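# Separate emitter holder from filter cube, stand it upright

## Task

Take the emitter holder off the filter cube and set it standing upright next to the remaining half of the cube, with both pieces lying flat on the table; the reference image is named manual.

## Robot and tools

Robot: two arms, left_arm and right_arm, each with a two-finger gripper. Every command row carries numbers for both arms, even when only one should move.

Frames: the scene frame has its origin at table-top height, halfway between the nominal arm bases; +x points out over the table, +z up, and left_arm sits on the +y side (these names do not match image left/right). Calibrated bases: left_arm at (-0.025, +0.355, +0.025) m, quat_wxyz (+1.000, 0, 0, -0.010); right_arm at (+0.005, -0.335, +0.002) m, quat_wxyz (+1.000, 0, 0, -0.022). Each gripper's end_effector_position (metres) and end_effector_quat_wxyz are reported in that arm's own base frame; fixed cameras and the table use the scene frame. Printed hand poses may be off by a few centimetres, more when reaching far. Fingers point along the gripper's +z and open and close along its y; the reported point lies between the pads, roughly 1 cm short of the tips.

Row layout (one row = 14 numbers): left_arm first, then right_arm. Per arm, seven values in this order: wrist pitch, elbow, wrist yaw, wrist roll, shoulder, waist, then opening. The six joint values are absolute target angles in radians, the same numbers Joint positions prints, not offsets. Elbow and wrist pitch are sign-flipped relative to the arm's own convention everywhere (commands, results, refusals). Ranges as you write them: wrist pitch -1.571 to 1.571, elbow -3.142 to 0.000, wrist yaw -1.571 to 1.571, wrist roll -2.094 to 2.094, shoulder 0.000 to 3.142, waist -2.618 to 3.054. True ends may differ by up to 0.059 rad; a target more than 0.059 beyond an end, and farther out than the current angle, gets the call refused. Requests past the real end are clipped there and reported as "joint sent to its limit". Opening is an absolute value from -1 (closed) to +1 (fully open, pad gap 0.094 m); a 0 is a real command, so resend the present value to leave a gripper alone.

Tools:
- execute_actions(actions, cameras): actions is a list of actions; each action is up to 15 rows, one per 1/30 s control step, and a short table repeats its final row to fill 15 steps. An empty actions list returns the state plus images from all cameras. cameras takes names, ["all"], or []; an unknown name invalidates the call.
- move(target, speed, blend, opening_speed, grip_force, blocking, cameras): target is one 14-number row or a list of up to 15 such rows, all absolute joint angles plus openings; joints of both arms interpolate together, so the hand follows a curve and nothing is avoided. speed is the peak rad/s of the joint with the longest travel (0.01 to 12.57, default 0.5), one value or one per target. blend (rad) rounds corners between listed targets; 0 stops at each. opening_speed (≥0.2 per second on the -1..+1 scale) ramps the fingers. grip_force sets per-pad force limits in newtons, 10 to 50, one number or one per arm; it persists, and lower forces close slowly. blocking=false returns after about 0.5 s while the motion continues; a new move takes over from the running one. The result adds a "move:" line: done, off_target (resting more than 0.035 rad from target), moving, held or fault, plus limits=held if steps were withheld. done does not imply contact or no contact.
- wait(seconds 0 to 10, cameras): lets the scene run holding the last command; a running move continues.
- stop(cameras): brakes a running move; fast motions need room to stop.
- zoom_image(camera, region [x0,y0,x1,y1] pixels, at most 504 x 504): magnifies part of that camera's latest image.
- show_instructions(): displays the reference image(s).
- finished_scene(scene): ends the current scene irreversibly, scene being its number.

Cameras (896x504 each): cam_head_left, cam_head_right, cam_high, cam_low, cam_left_wrist, cam_right_wrist.

Reading results: Joint positions and Joint velocities list each arm in the joint order above, then the pad gap (m, m/s). Joint targets shows what is being driven now and can drift without new input; resend it to hold a joint still. Tool commands shows present gripper commands. grip_measured uses the opening scale; with nothing held it reads slightly wide, and on a firmly squeezed hard part slightly narrower than the part. grip_effort_nm is a smoothed gripper motor effort (negative closing), not a pad force, and keeps some residue at rest. Joint torques include the arm's own weight, have per-unit offsets and noise; numbers 2, 5 and 6 wrap at ±28 N m. "joint command not followed" means the clearance check altered some steps; it does not keep the two grippers apart.

Motion limits: each joint's target may lead its measured angle by at most 0.339 rad (waist, shoulder, elbow) or 2.2 rad (wrist joints); targets that would shift a hand more than 200 mm are scaled back. Tiny turns may not start.

Care: avoid collisions or pressing between the arms, including closing one gripper on the other's fingers; these can fail the scene. Don't strike the table or fixed things hard, drop parts from height, release pieces while they move, or let anything leave the table. Close slowly on fragile items. Objects may occasionally get nudged by outside pushes. Holding loads, staying stretched, or pushing against unreachable poses heats motors: MOTOR HOT appears at 75 °C, at 90 °C the arm folds and goes idle, at 100 °C it goes limp. Before ending, confirm both pieces rest flat and the holder stands upright by itself.

Each tool is called after "Request:" as a command line: name --argument value for each argument, lists and objects as JSON in quotes; but a table of rows of numbers goes row by row, as --pt "numbers of a row", without its own name.

Reference images:

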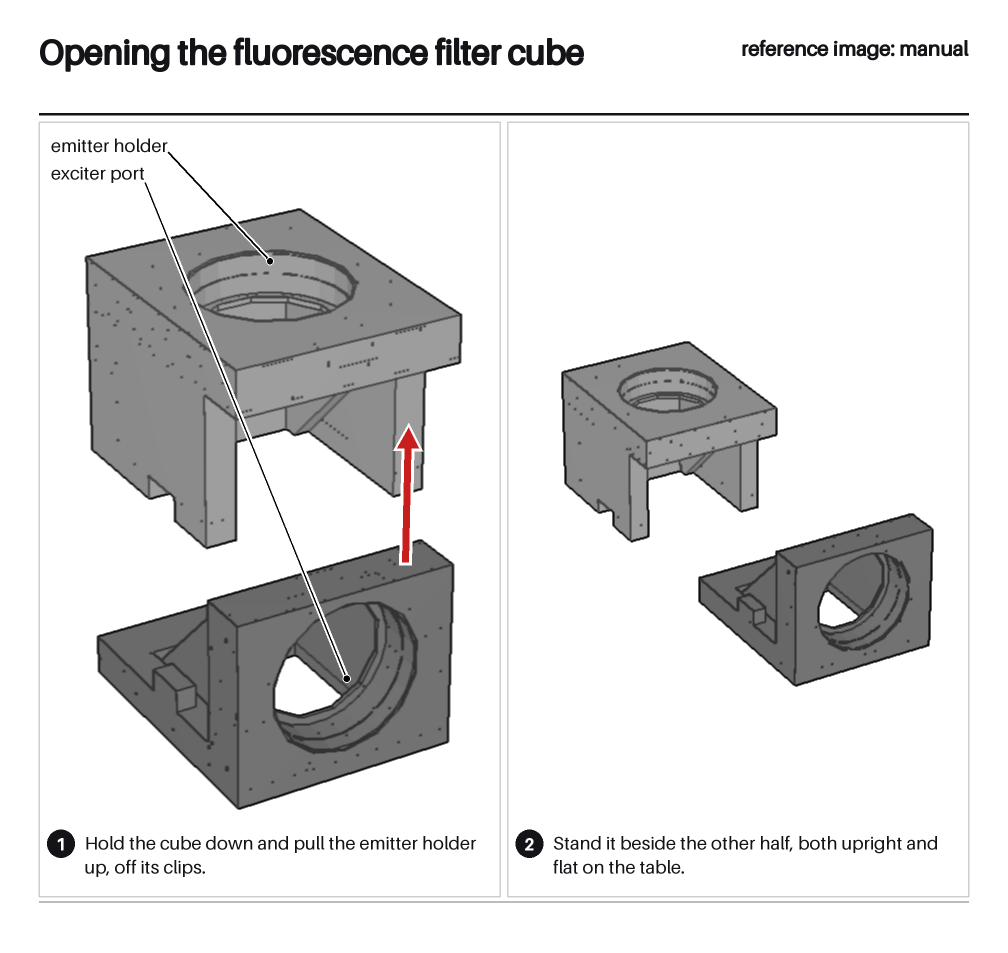

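## Session

Request:
execute_actions --actions '[]'

Scene clock: 0.00 s.
left_arm: end_effector_position=(+0.3882, -0.0015, +0.3983) grip_measured=+1.000 grip_effort_nm=n/a end_effector_quat_wxyz=(+0.696, +0.000, +0.718, -0.010) | right_arm: end_effector_position=(+0.4113, -0.0020, +0.1383) grip_measured=+1.000 grip_effort_nm=n/a end_effector_quat_wxyz=(+0.613, +0.024, +0.787, -0.064)
Joint names: [wrist pitch, elbow, wrist yaw, wrist roll, shoulder, waist]
Joint positions: left_arm=[0.017 -1.05 0.016 -0.013 1.064 0.001 0.094] | right_arm=[-0.799 -0.433 0.215 -0.019 1.481 0.086 0.094]
Joint velocities: within noise
Joint torques (N m): no reading
Heat: left arm: 22 °C; right arm: 23 °C.
Joint targets: left_arm=[0.019 -1.059 0.016 -0.014 1.056 0.001] | right_arm=[-0.800 -0.441 0.217 -0.020 1.473 0.086]
Tool commands: left_gripper/opening=+1.0 right_gripper/opening=+1.0

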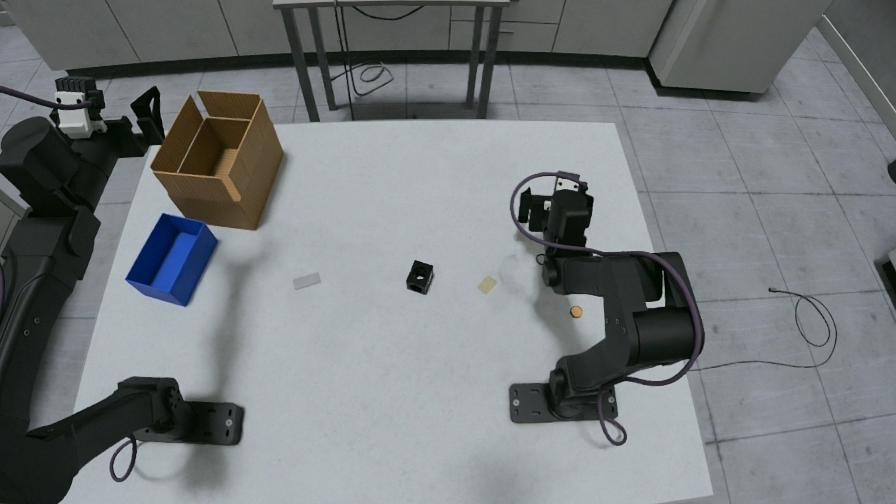

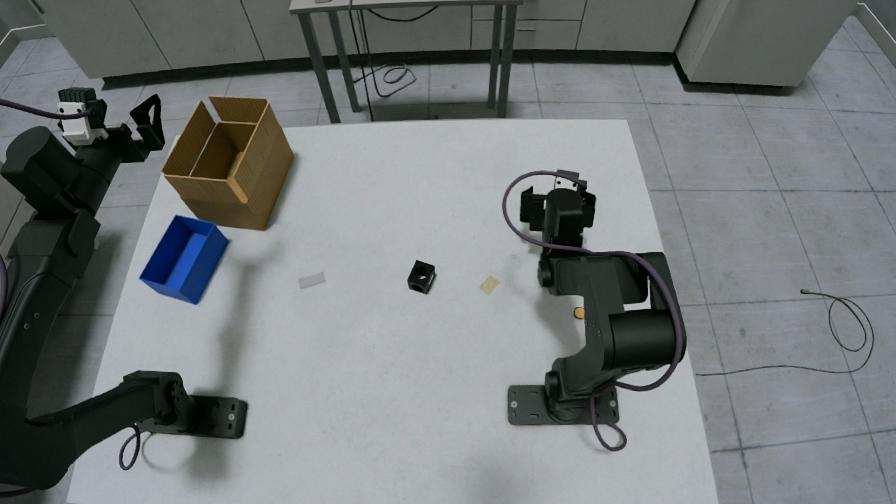

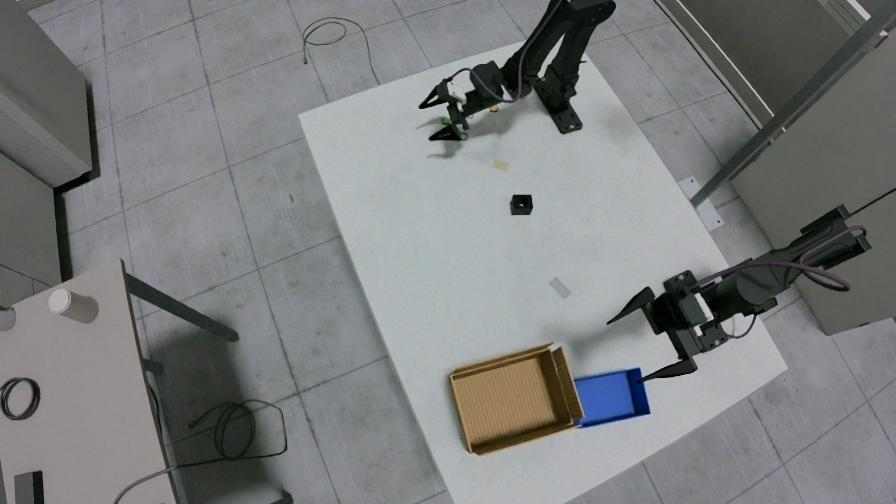

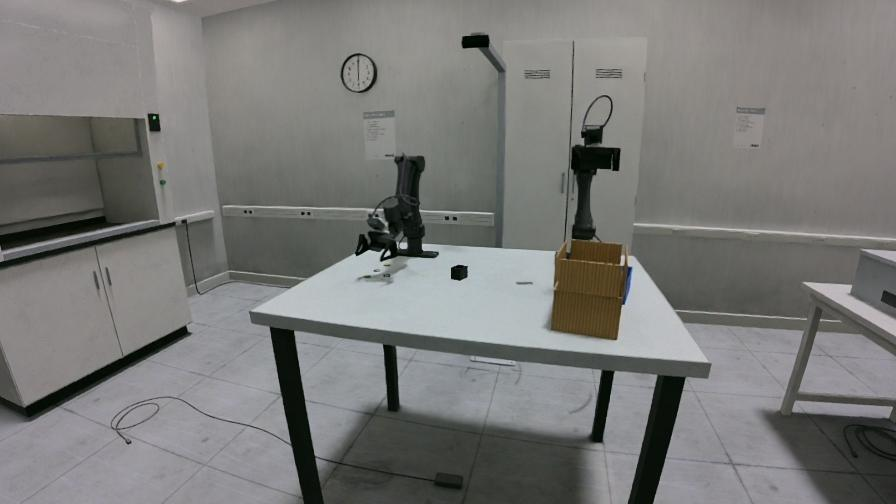

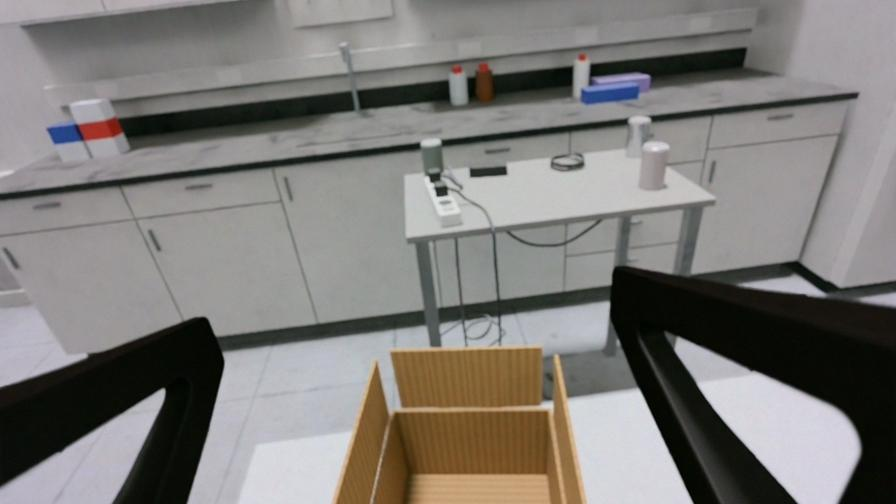

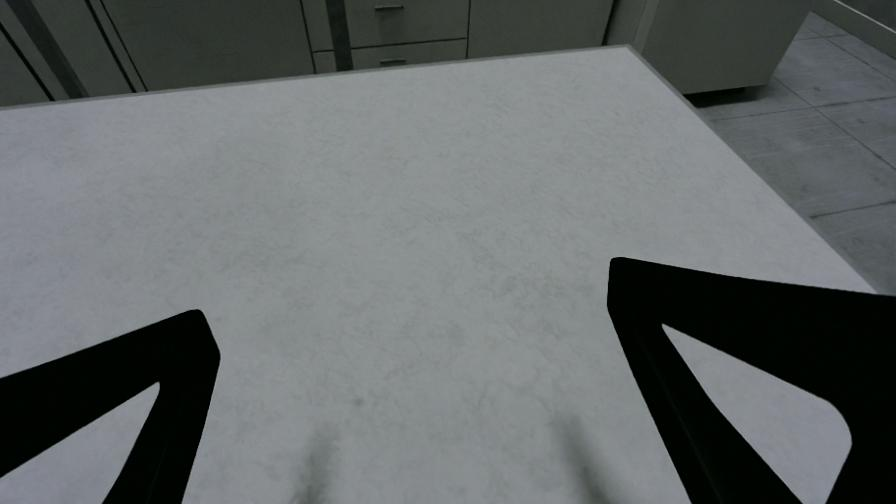

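Request:
zoom_image --camera "cam_head_left" --region '[370, 240, 470, 310]'

Request:
zoom_image --camera "cam_high" --region '[480, 175, 560, 235]'

Request:
zoom_image --camera "cam_low" --region '[430, 250, 490, 295]'

Scaled by 5.040 from the camera's 896x504 image, which has a finer 1280x720 frame.

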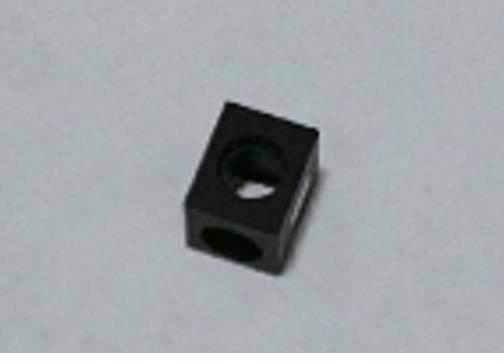

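Scaled by 6.300 from the camera's 896x504 image, which has a finer 1280x720 frame.

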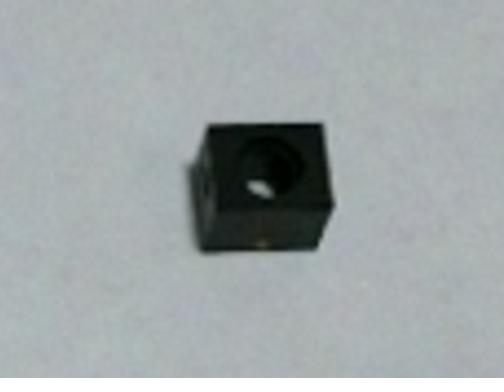

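Scaled by 8.400 from the camera's 896x504 image, which has a finer 1280x720 frame.

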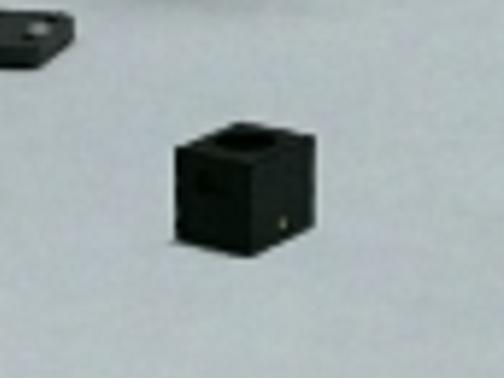

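Request:
move --target '[0.019,-1.059,0.016,-0.014,1.056,0.001,1,1.325,-1.931,0,0,2.006,0.85,1]' --speed 0.9 --cameras '["cam_right_wrist","cam_head_left","cam_high"]'

Scene clock: 8.67 s.
left_arm: end_effector_position=(+0.3882, -0.0015, +0.3983) grip_measured=+1.000 grip_effort_nm=0.05 end_effector_quat_wxyz=(+0.696, +0.000, +0.718, -0.010) | right_arm: end_effector_position=(+0.2791, +0.3183, +0.1543) grip_measured=+1.000 grip_effort_nm=0.01 end_effector_quat_wxyz=(+0.089, -0.414, +0.905, +0.038)
Joint names: [wrist pitch, elbow, wrist yaw, wrist roll, shoulder, waist]
Joint positions: left_arm=[0.017 -1.05 0.016 -0.013 1.064 0.001 0.094] | right_arm=[1.297 -1.905 0.004 -0.008 1.986 0.85 0.094]
Joint torques (N m): left_arm=[-2 -6.58 -0.01 -0.03 -2.86 0.05] | right_arm=[-0.43 -8.72 -0.05 0.06 -8.53 -0.06]
Heat: left arm: 24 °C; right arm: 23 °C.
Joint targets: left_arm=[0.019 -1.059 0.016 -0.014 1.056 0.001] | right_arm=[1.325 -1.931 0.000 0.000 2.006 0.850]
move: done
Images, in order (width x height): cam_head_left 896x504, cam_high 896x504, cam_right_wrist 896x504.

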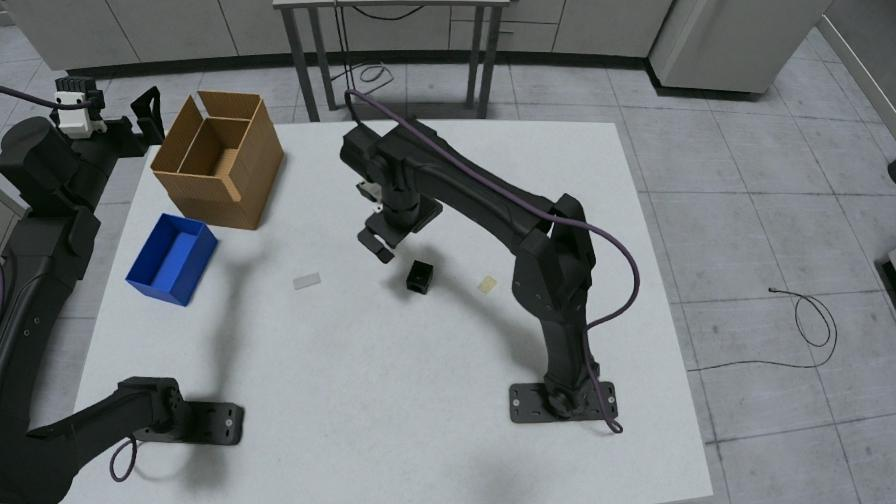

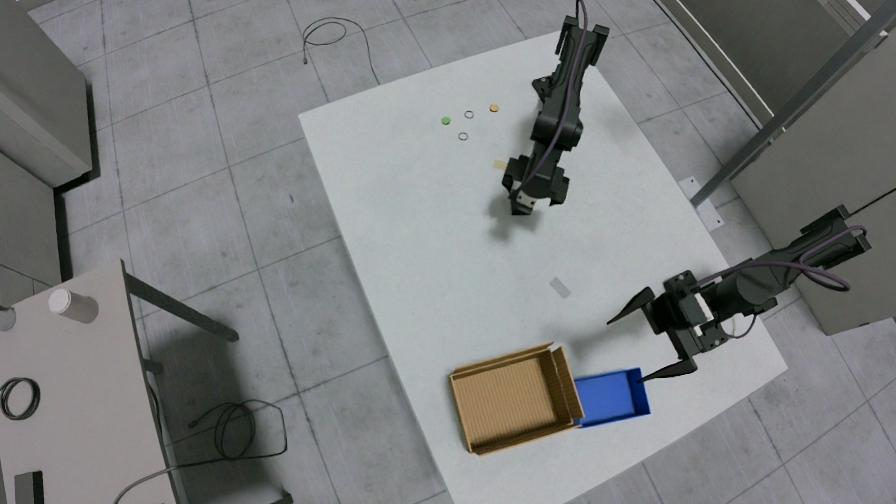

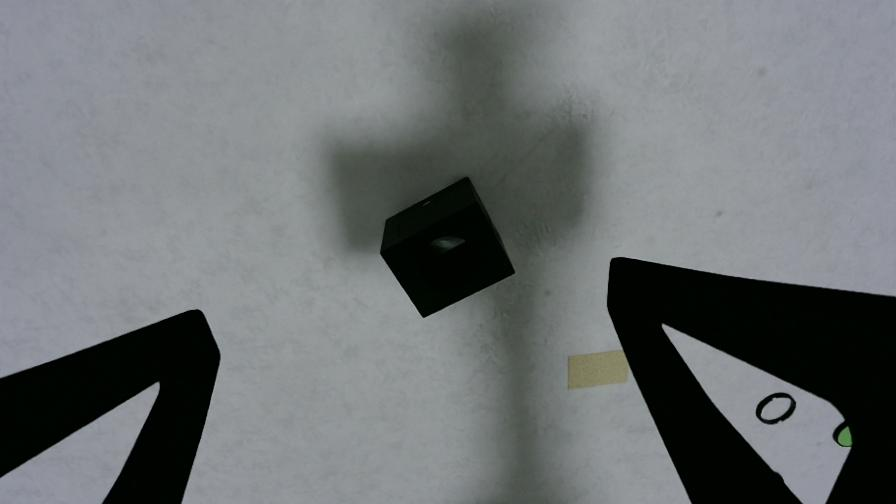

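Request:
zoom_image --camera "cam_right_wrist" --region '[360, 160, 540, 330]'

Scaled by 2.800 from the camera's 896x504 image, which has a finer 1280x720 frame.

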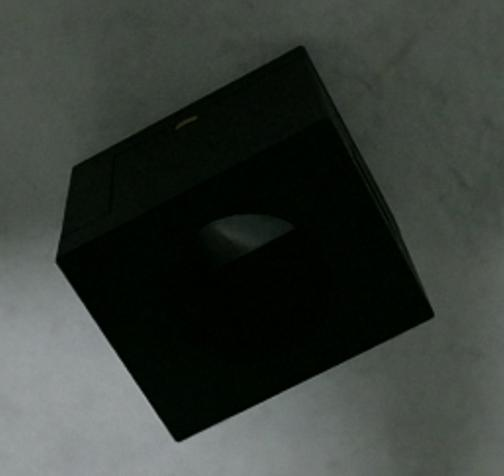

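Request:
move --pt "-0.8 -1.3 -0.77 -0.469 1.5 -1.302 1 1.534 -2.127 -0.261 1.08 2.302 0.696 1" --pt "-0.8275 -0.8 -0.771 -0.469 2.049 -1.302 1 1.534 -2.127 -0.261 1.08 2.302 0.696 1" --speed 0.9 --cameras '["all"]'

Scene clock: 17.00 s.
left_arm: end_effector_position=(+0.2417, -0.4077, +0.0550) grip_measured=+1.000 grip_effort_nm=0.05 end_effector_quat_wxyz=(+0.559, +0.136, +0.796, -0.187) | right_arm: end_effector_position=(+0.2893, +0.3053, +0.0911) grip_measured=+1.000 grip_effort_nm=0.01 end_effector_quat_wxyz=(-0.132, +0.188, +0.973, +0.041)
Joint names: [wrist pitch, elbow, wrist yaw, wrist roll, shoulder, waist]
Joint positions: left_arm=[-0.813 -0.797 -0.764 -0.466 2.047 -1.304 0.094] | right_arm=[1.498 -2.103 -0.256 1.069 2.281 0.701 0.094]
Joint torques (N m): left_arm=[-1.89 -3.93 -0.25 -0.07 -7.97 0.27] | right_arm=[0.27 -8.09 -0.21 0.09 -10.26 -0.44]
Heat: left arm: 26 °C; right arm: 23 °C.
Joint targets: left_arm=[-0.828 -0.800 -0.771 -0.469 2.049 -1.302] | right_arm=[1.534 -2.127 -0.261 1.080 2.302 0.696]
move: off_target (right_arm); right_arm: the wrist pitch is farthest, 0.036 rad from its target

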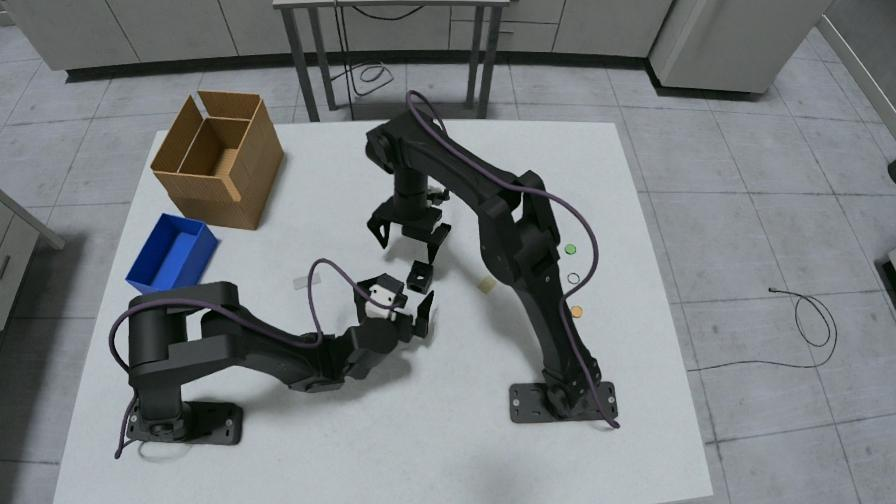

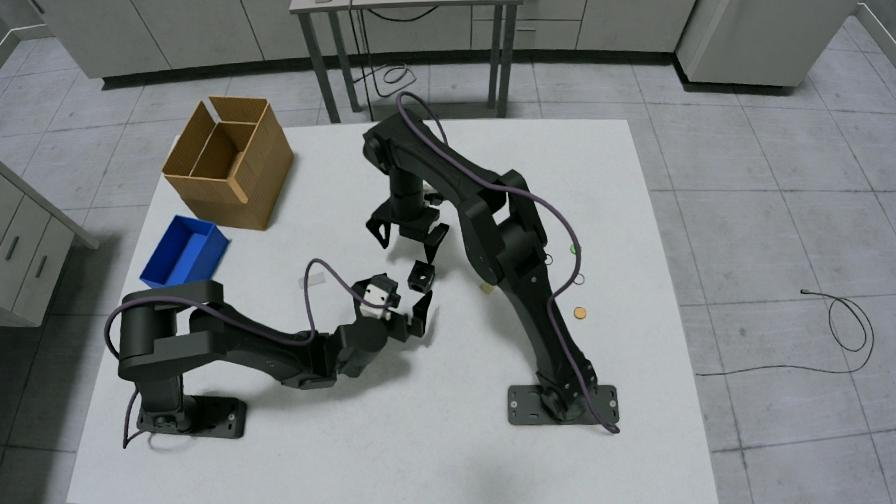

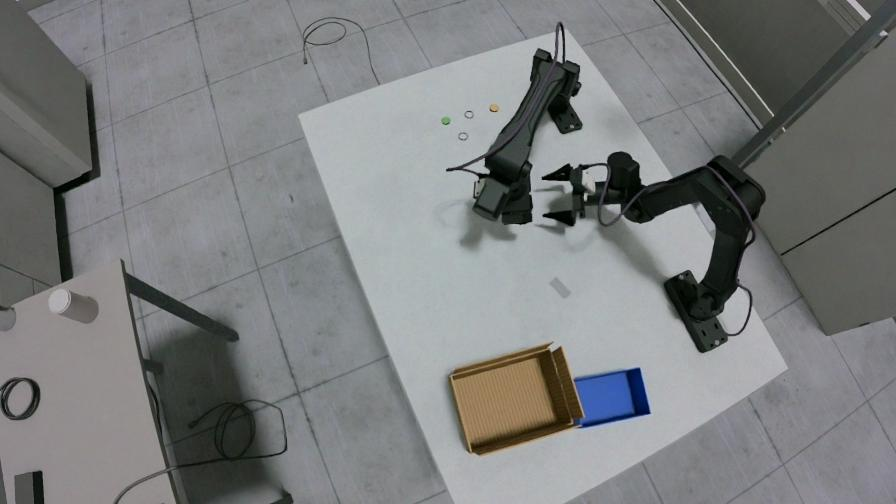

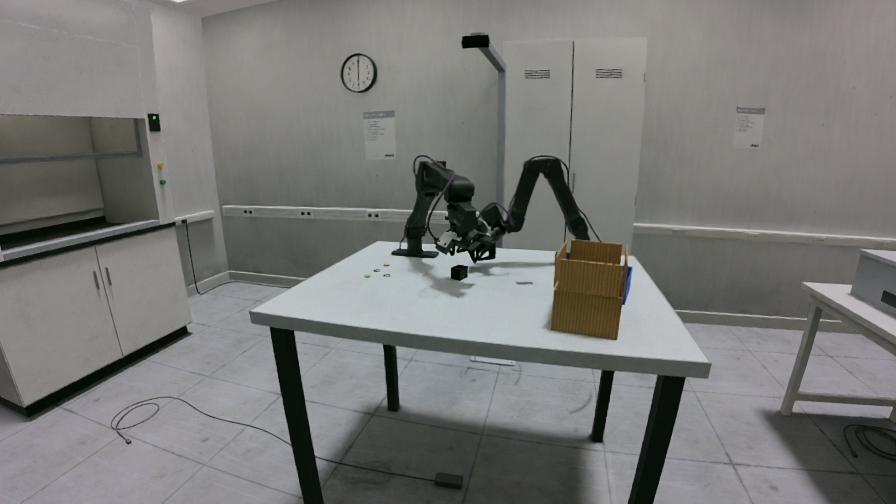

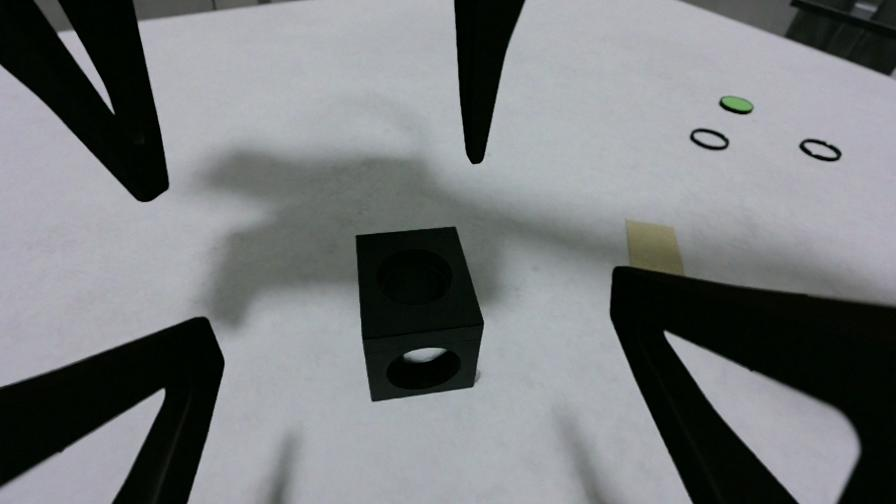

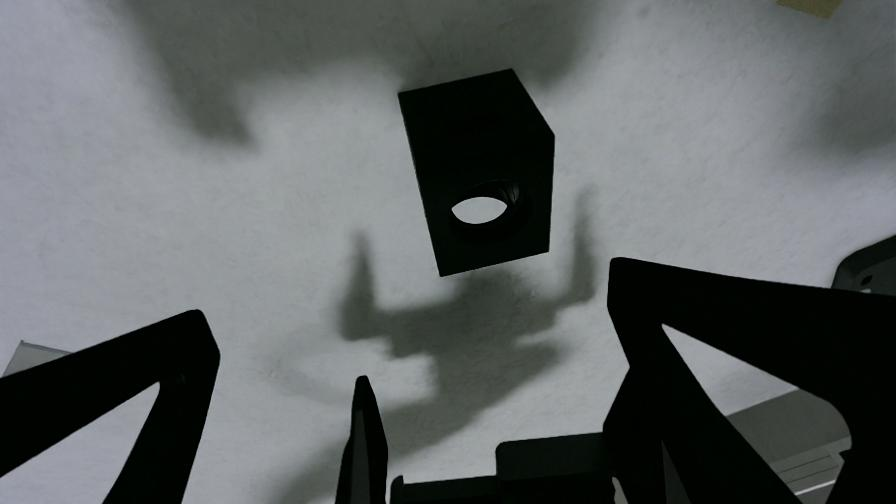

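Request:
move --pt "-0.4335 -0.9985 -0.917 -0.655 2.201 -1.378 1 1.56 -2.082 -0.239 0.94 2.239 0.671 1" --speed 0.6 --cameras '["cam_head_left","cam_left_wrist","cam_right_wrist"]'

Scene clock: 25.30 s.
left_arm: end_effector_position=(+0.2276, -0.4127, +0.0040) grip_measured=+1.000 grip_effort_nm=0.05 end_effector_quat_wxyz=(+0.527, +0.133, +0.834, -0.093) | right_arm: end_effector_position=(+0.2932, +0.2943, +0.0886) grip_measured=+1.000 grip_effort_nm=0.01 end_effector_quat_wxyz=(-0.132, +0.138, +0.981, +0.039)
Joint names: [wrist pitch, elbow, wrist yaw, wrist roll, shoulder, waist]
Joint positions: left_arm=[-0.45 -0.979 -0.894 -0.643 2.178 -1.372 0.094] | right_arm=[1.508 -2.092 -0.247 0.943 2.281 0.678 0.094]
Joint torques (N m): left_arm=[-1.36 -5.2 -0.5 -0.13 -7.43 -0.43] | right_arm=[0.45 -4.74 -0.06 -0.05 -15.53 -0.66]
Heat: left arm: 26 °C; right arm: 24 °C.
Joint targets: left_arm=[-0.434 -0.999 -0.917 -0.655 2.201 -1.378] | right_arm=[1.560 -2.082 -0.239 0.940 2.239 0.671]
move: off_target (right_arm); right_arm: the wrist pitch is farthest, 0.052 rad from its target
Images, in order (width x height): cam_head_left 896x504, cam_left_wrist 896x504, cam_right_wrist 896x504.

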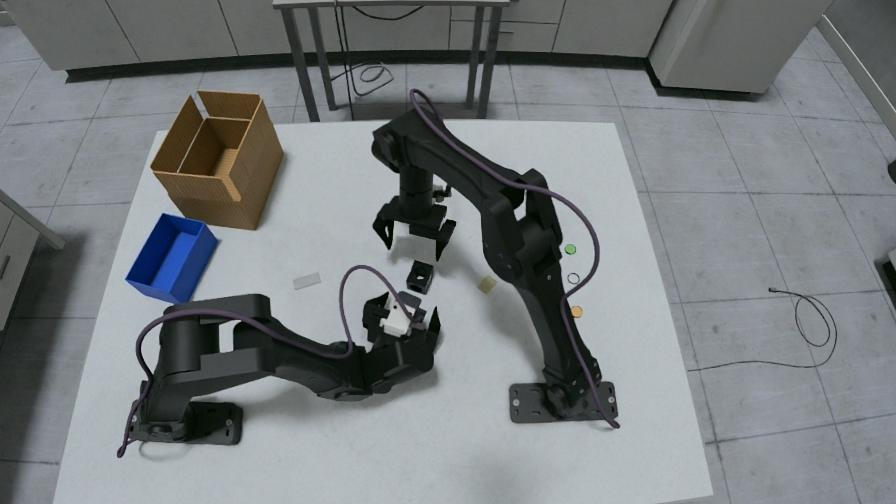

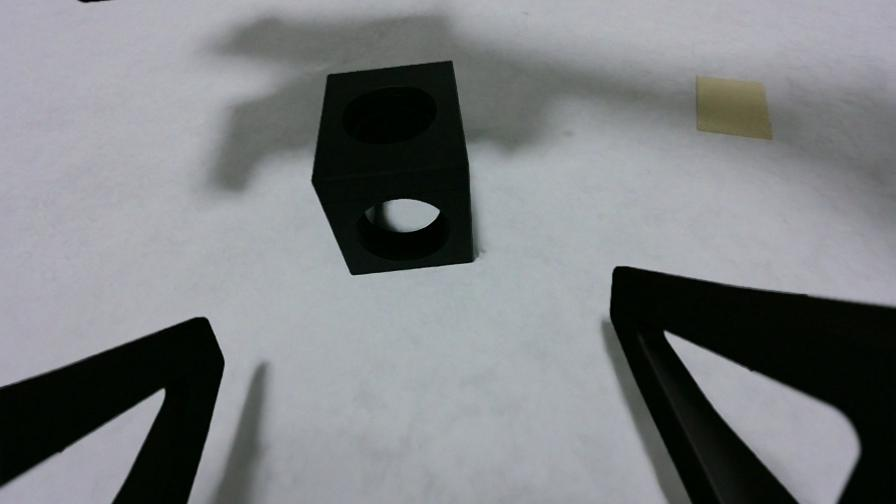

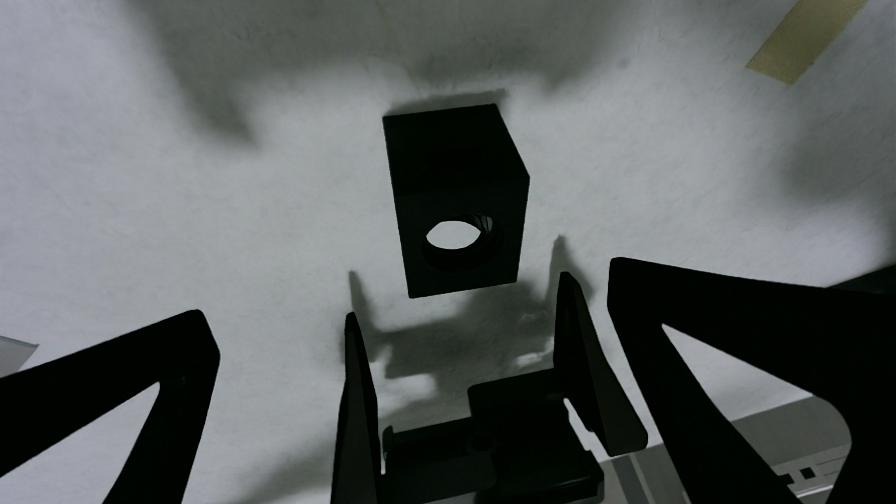

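Request:
move --target '[-0.504,-1.065,-0.8435,-0.553,2.259,-1.279,1,1.469,-1.983,-0.241,0.949,2.254,0.6824,1]' --speed 0.3 --cameras '["cam_left_wrist","cam_right_wrist","cam_low"]'

Scene clock: 29.73 s.
left_arm: end_effector_position=(+0.2665, -0.4169, -0.0013) grip_measured=+1.000 grip_effort_nm=0.05 end_effector_quat_wxyz=(+0.527, +0.132, +0.836, -0.083) | right_arm: end_effector_position=(+0.2840, +0.2869, +0.0652) grip_measured=+1.000 grip_effort_nm=0.01 end_effector_quat_wxyz=(-0.149, +0.141, +0.979, +0.022)
Joint names: [wrist pitch, elbow, wrist yaw, wrist roll, shoulder, waist]
Joint positions: left_arm=[-0.49 -1.046 -0.835 -0.556 2.234 -1.278 0.094] | right_arm=[1.457 -1.992 -0.247 0.943 2.281 0.678 0.094]
Joint torques (N m): left_arm=[-1.78 -5.3 -0.42 0.04 -7.86 -0.06] | right_arm=[0.17 -4.78 -0.07 0.05 -14.09 0.27]
Heat: left arm: 26 °C; right arm: 26 °C.
Joint targets: left_arm=[-0.504 -1.065 -0.843 -0.553 2.259 -1.279] | right_arm=[1.469 -1.983 -0.241 0.949 2.254 0.682]
move: done
Images, in order (width x height): cam_low 896x504, cam_left_wrist 896x504, cam_right_wrist 896x504.

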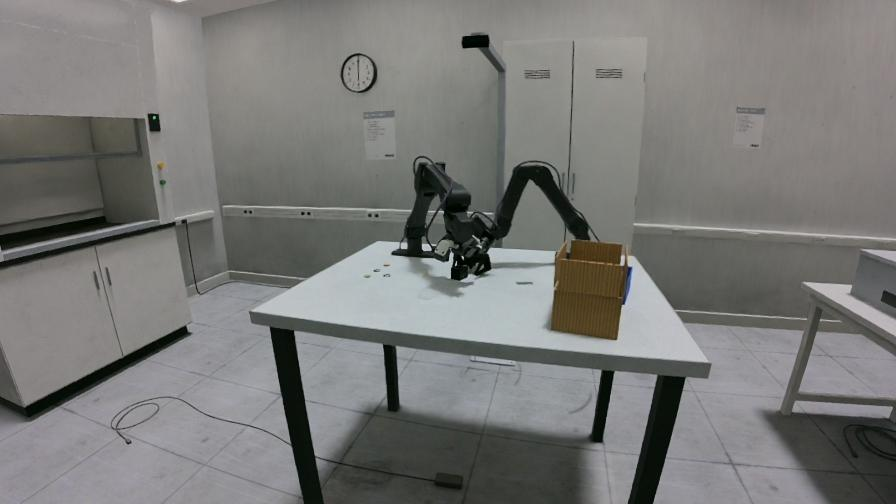

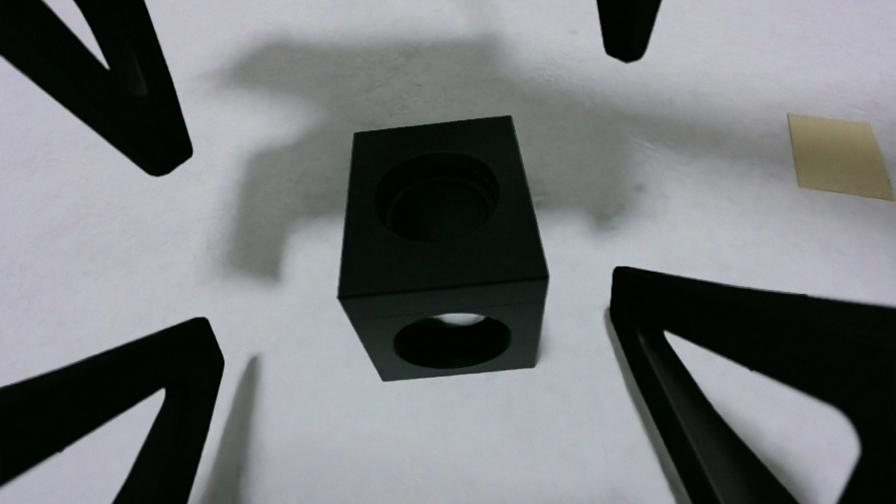

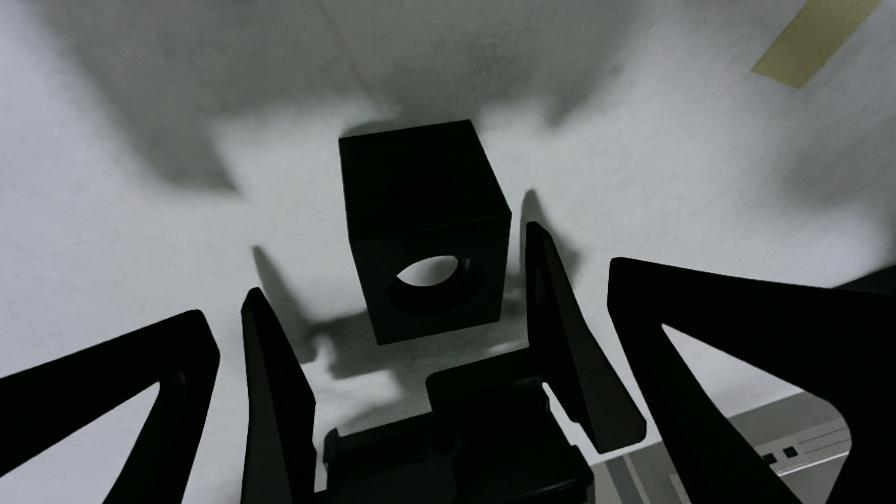

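Request:
move --pt "-0.4757 -1.1003 -0.8527 -0.5635 2.274 -1.2908 1 1.469 -1.983 -0.241 0.949 2.254 0.6824 1" --pt "-0.4757 -1.1003 -0.8527 -0.5635 2.274 -1.2908 -0.3 1.469 -1.983 -0.241 0.949 2.254 0.6824 1" --speed 0.3 --opening_speed 0.6 --cameras '["cam_left_wrist","cam_right_wrist"]'

Request:
move --target '[-0.4757,-1.1003,-0.8527,-0.5635,2.274,-1.2908,-0.3,1.277,-1.803,-0.241,0.95,2.266,0.679,1]' --speed 0.2 --cameras '["cam_left_wrist","cam_right_wrist"]'

Scene clock: 35.07 s.
left_arm: end_effector_position=(+0.2670, -0.4276, +0.0029) grip_measured=-0.185 grip_effort_nm=-0.97 end_effector_quat_wxyz=(+0.531, +0.129, +0.833, -0.092) | right_arm: end_effector_position=(+0.2840, +0.2869, +0.0652) grip_measured=+1.000 grip_effort_nm=0.01 end_effector_quat_wxyz=(-0.149, +0.141, +0.979, +0.022)
Joint names: [wrist pitch, elbow, wrist yaw, wrist roll, shoulder, waist]
Joint positions: left_arm=[-0.489 -1.081 -0.837 -0.556 2.248 -1.284 0.038] | right_arm=[1.457 -1.992 -0.247 0.943 2.281 0.678 0.094]
Joint torques (N m): left_arm=[-1.48 -5.35 -0.44 -0.12 -7.95 -0.58] | right_arm=[0.15 -4.72 -0.09 0.04 -14.12 0.34]
Heat: left arm: 26 °C; right arm: 27 °C.
Joint targets: left_arm=[-0.476 -1.100 -0.853 -0.564 2.274 -1.291] | right_arm=[1.469 -1.983 -0.241 0.949 2.254 0.682]
move: done
Images, in order (width x height): cam_left_wrist 896x504, cam_right_wrist 896x504.

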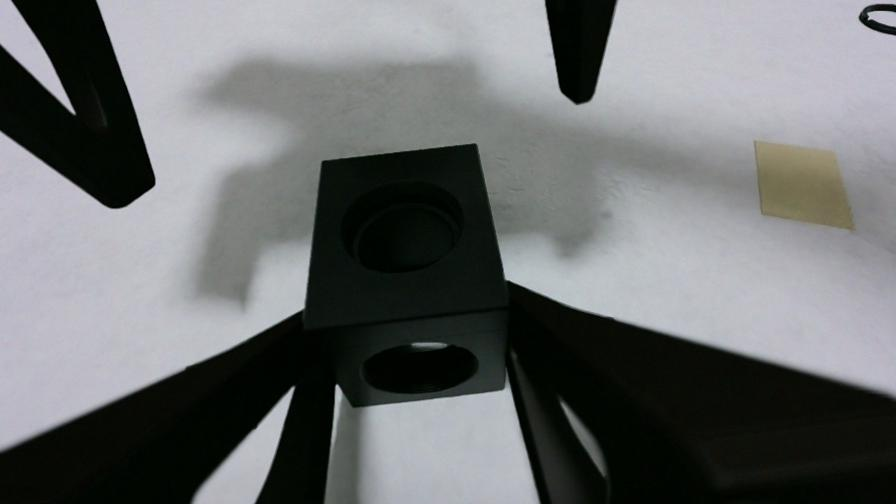

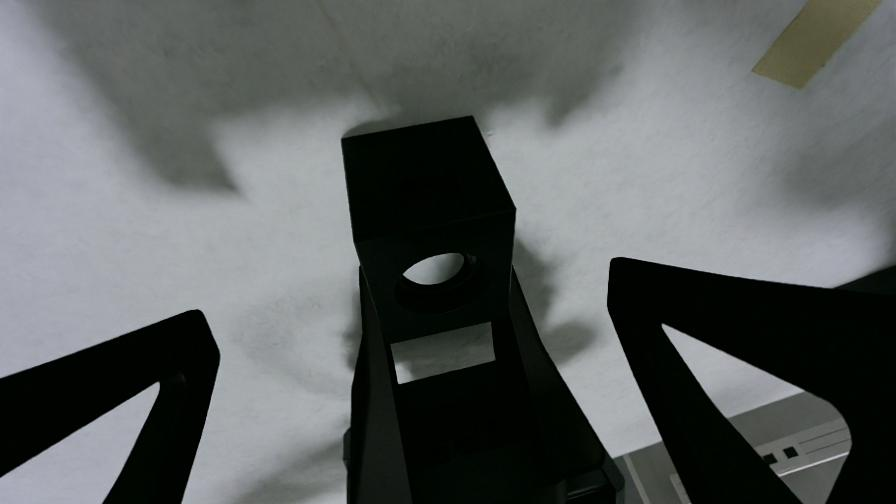

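Scene clock: 36.63 s.
left_arm: end_effector_position=(+0.2670, -0.4276, +0.0029) grip_measured=-0.185 grip_effort_nm=-0.98 end_effector_quat_wxyz=(+0.531, +0.129, +0.833, -0.092) | right_arm: end_effector_position=(+0.2812, +0.2846, +0.0198) grip_measured=+1.000 grip_effort_nm=0.01 end_effector_quat_wxyz=(-0.145, +0.140, +0.979, +0.026)
Joint names: [wrist pitch, elbow, wrist yaw, wrist roll, shoulder, waist]
Joint positions: left_arm=[-0.489 -1.081 -0.837 -0.556 2.248 -1.284 0.038] | right_arm=[1.266 -1.812 -0.247 0.943 2.281 0.678 0.094]
Joint torques (N m): left_arm=[-1.49 -5.37 -0.45 -0.11 -7.97 -0.49] | right_arm=[0.13 -4.63 -0.08 0.06 -12.94 -0.08]
Heat: left arm: 26 °C; right arm: 27 °C.
Joint targets: left_arm=[-0.476 -1.100 -0.853 -0.564 2.274 -1.291] | right_arm=[1.277 -1.803 -0.241 0.950 2.266 0.679]
move: done
Images, in order (width x height): cam_left_wrist 896x504, cam_right_wrist 896x504.

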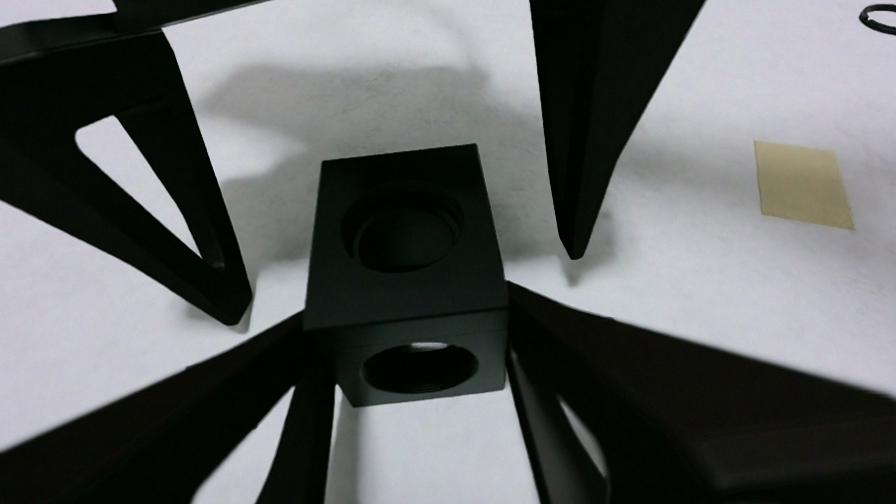

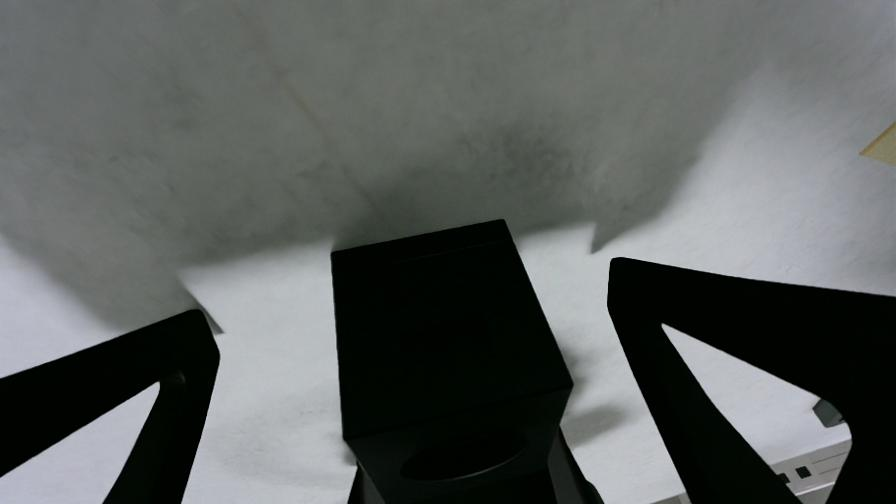

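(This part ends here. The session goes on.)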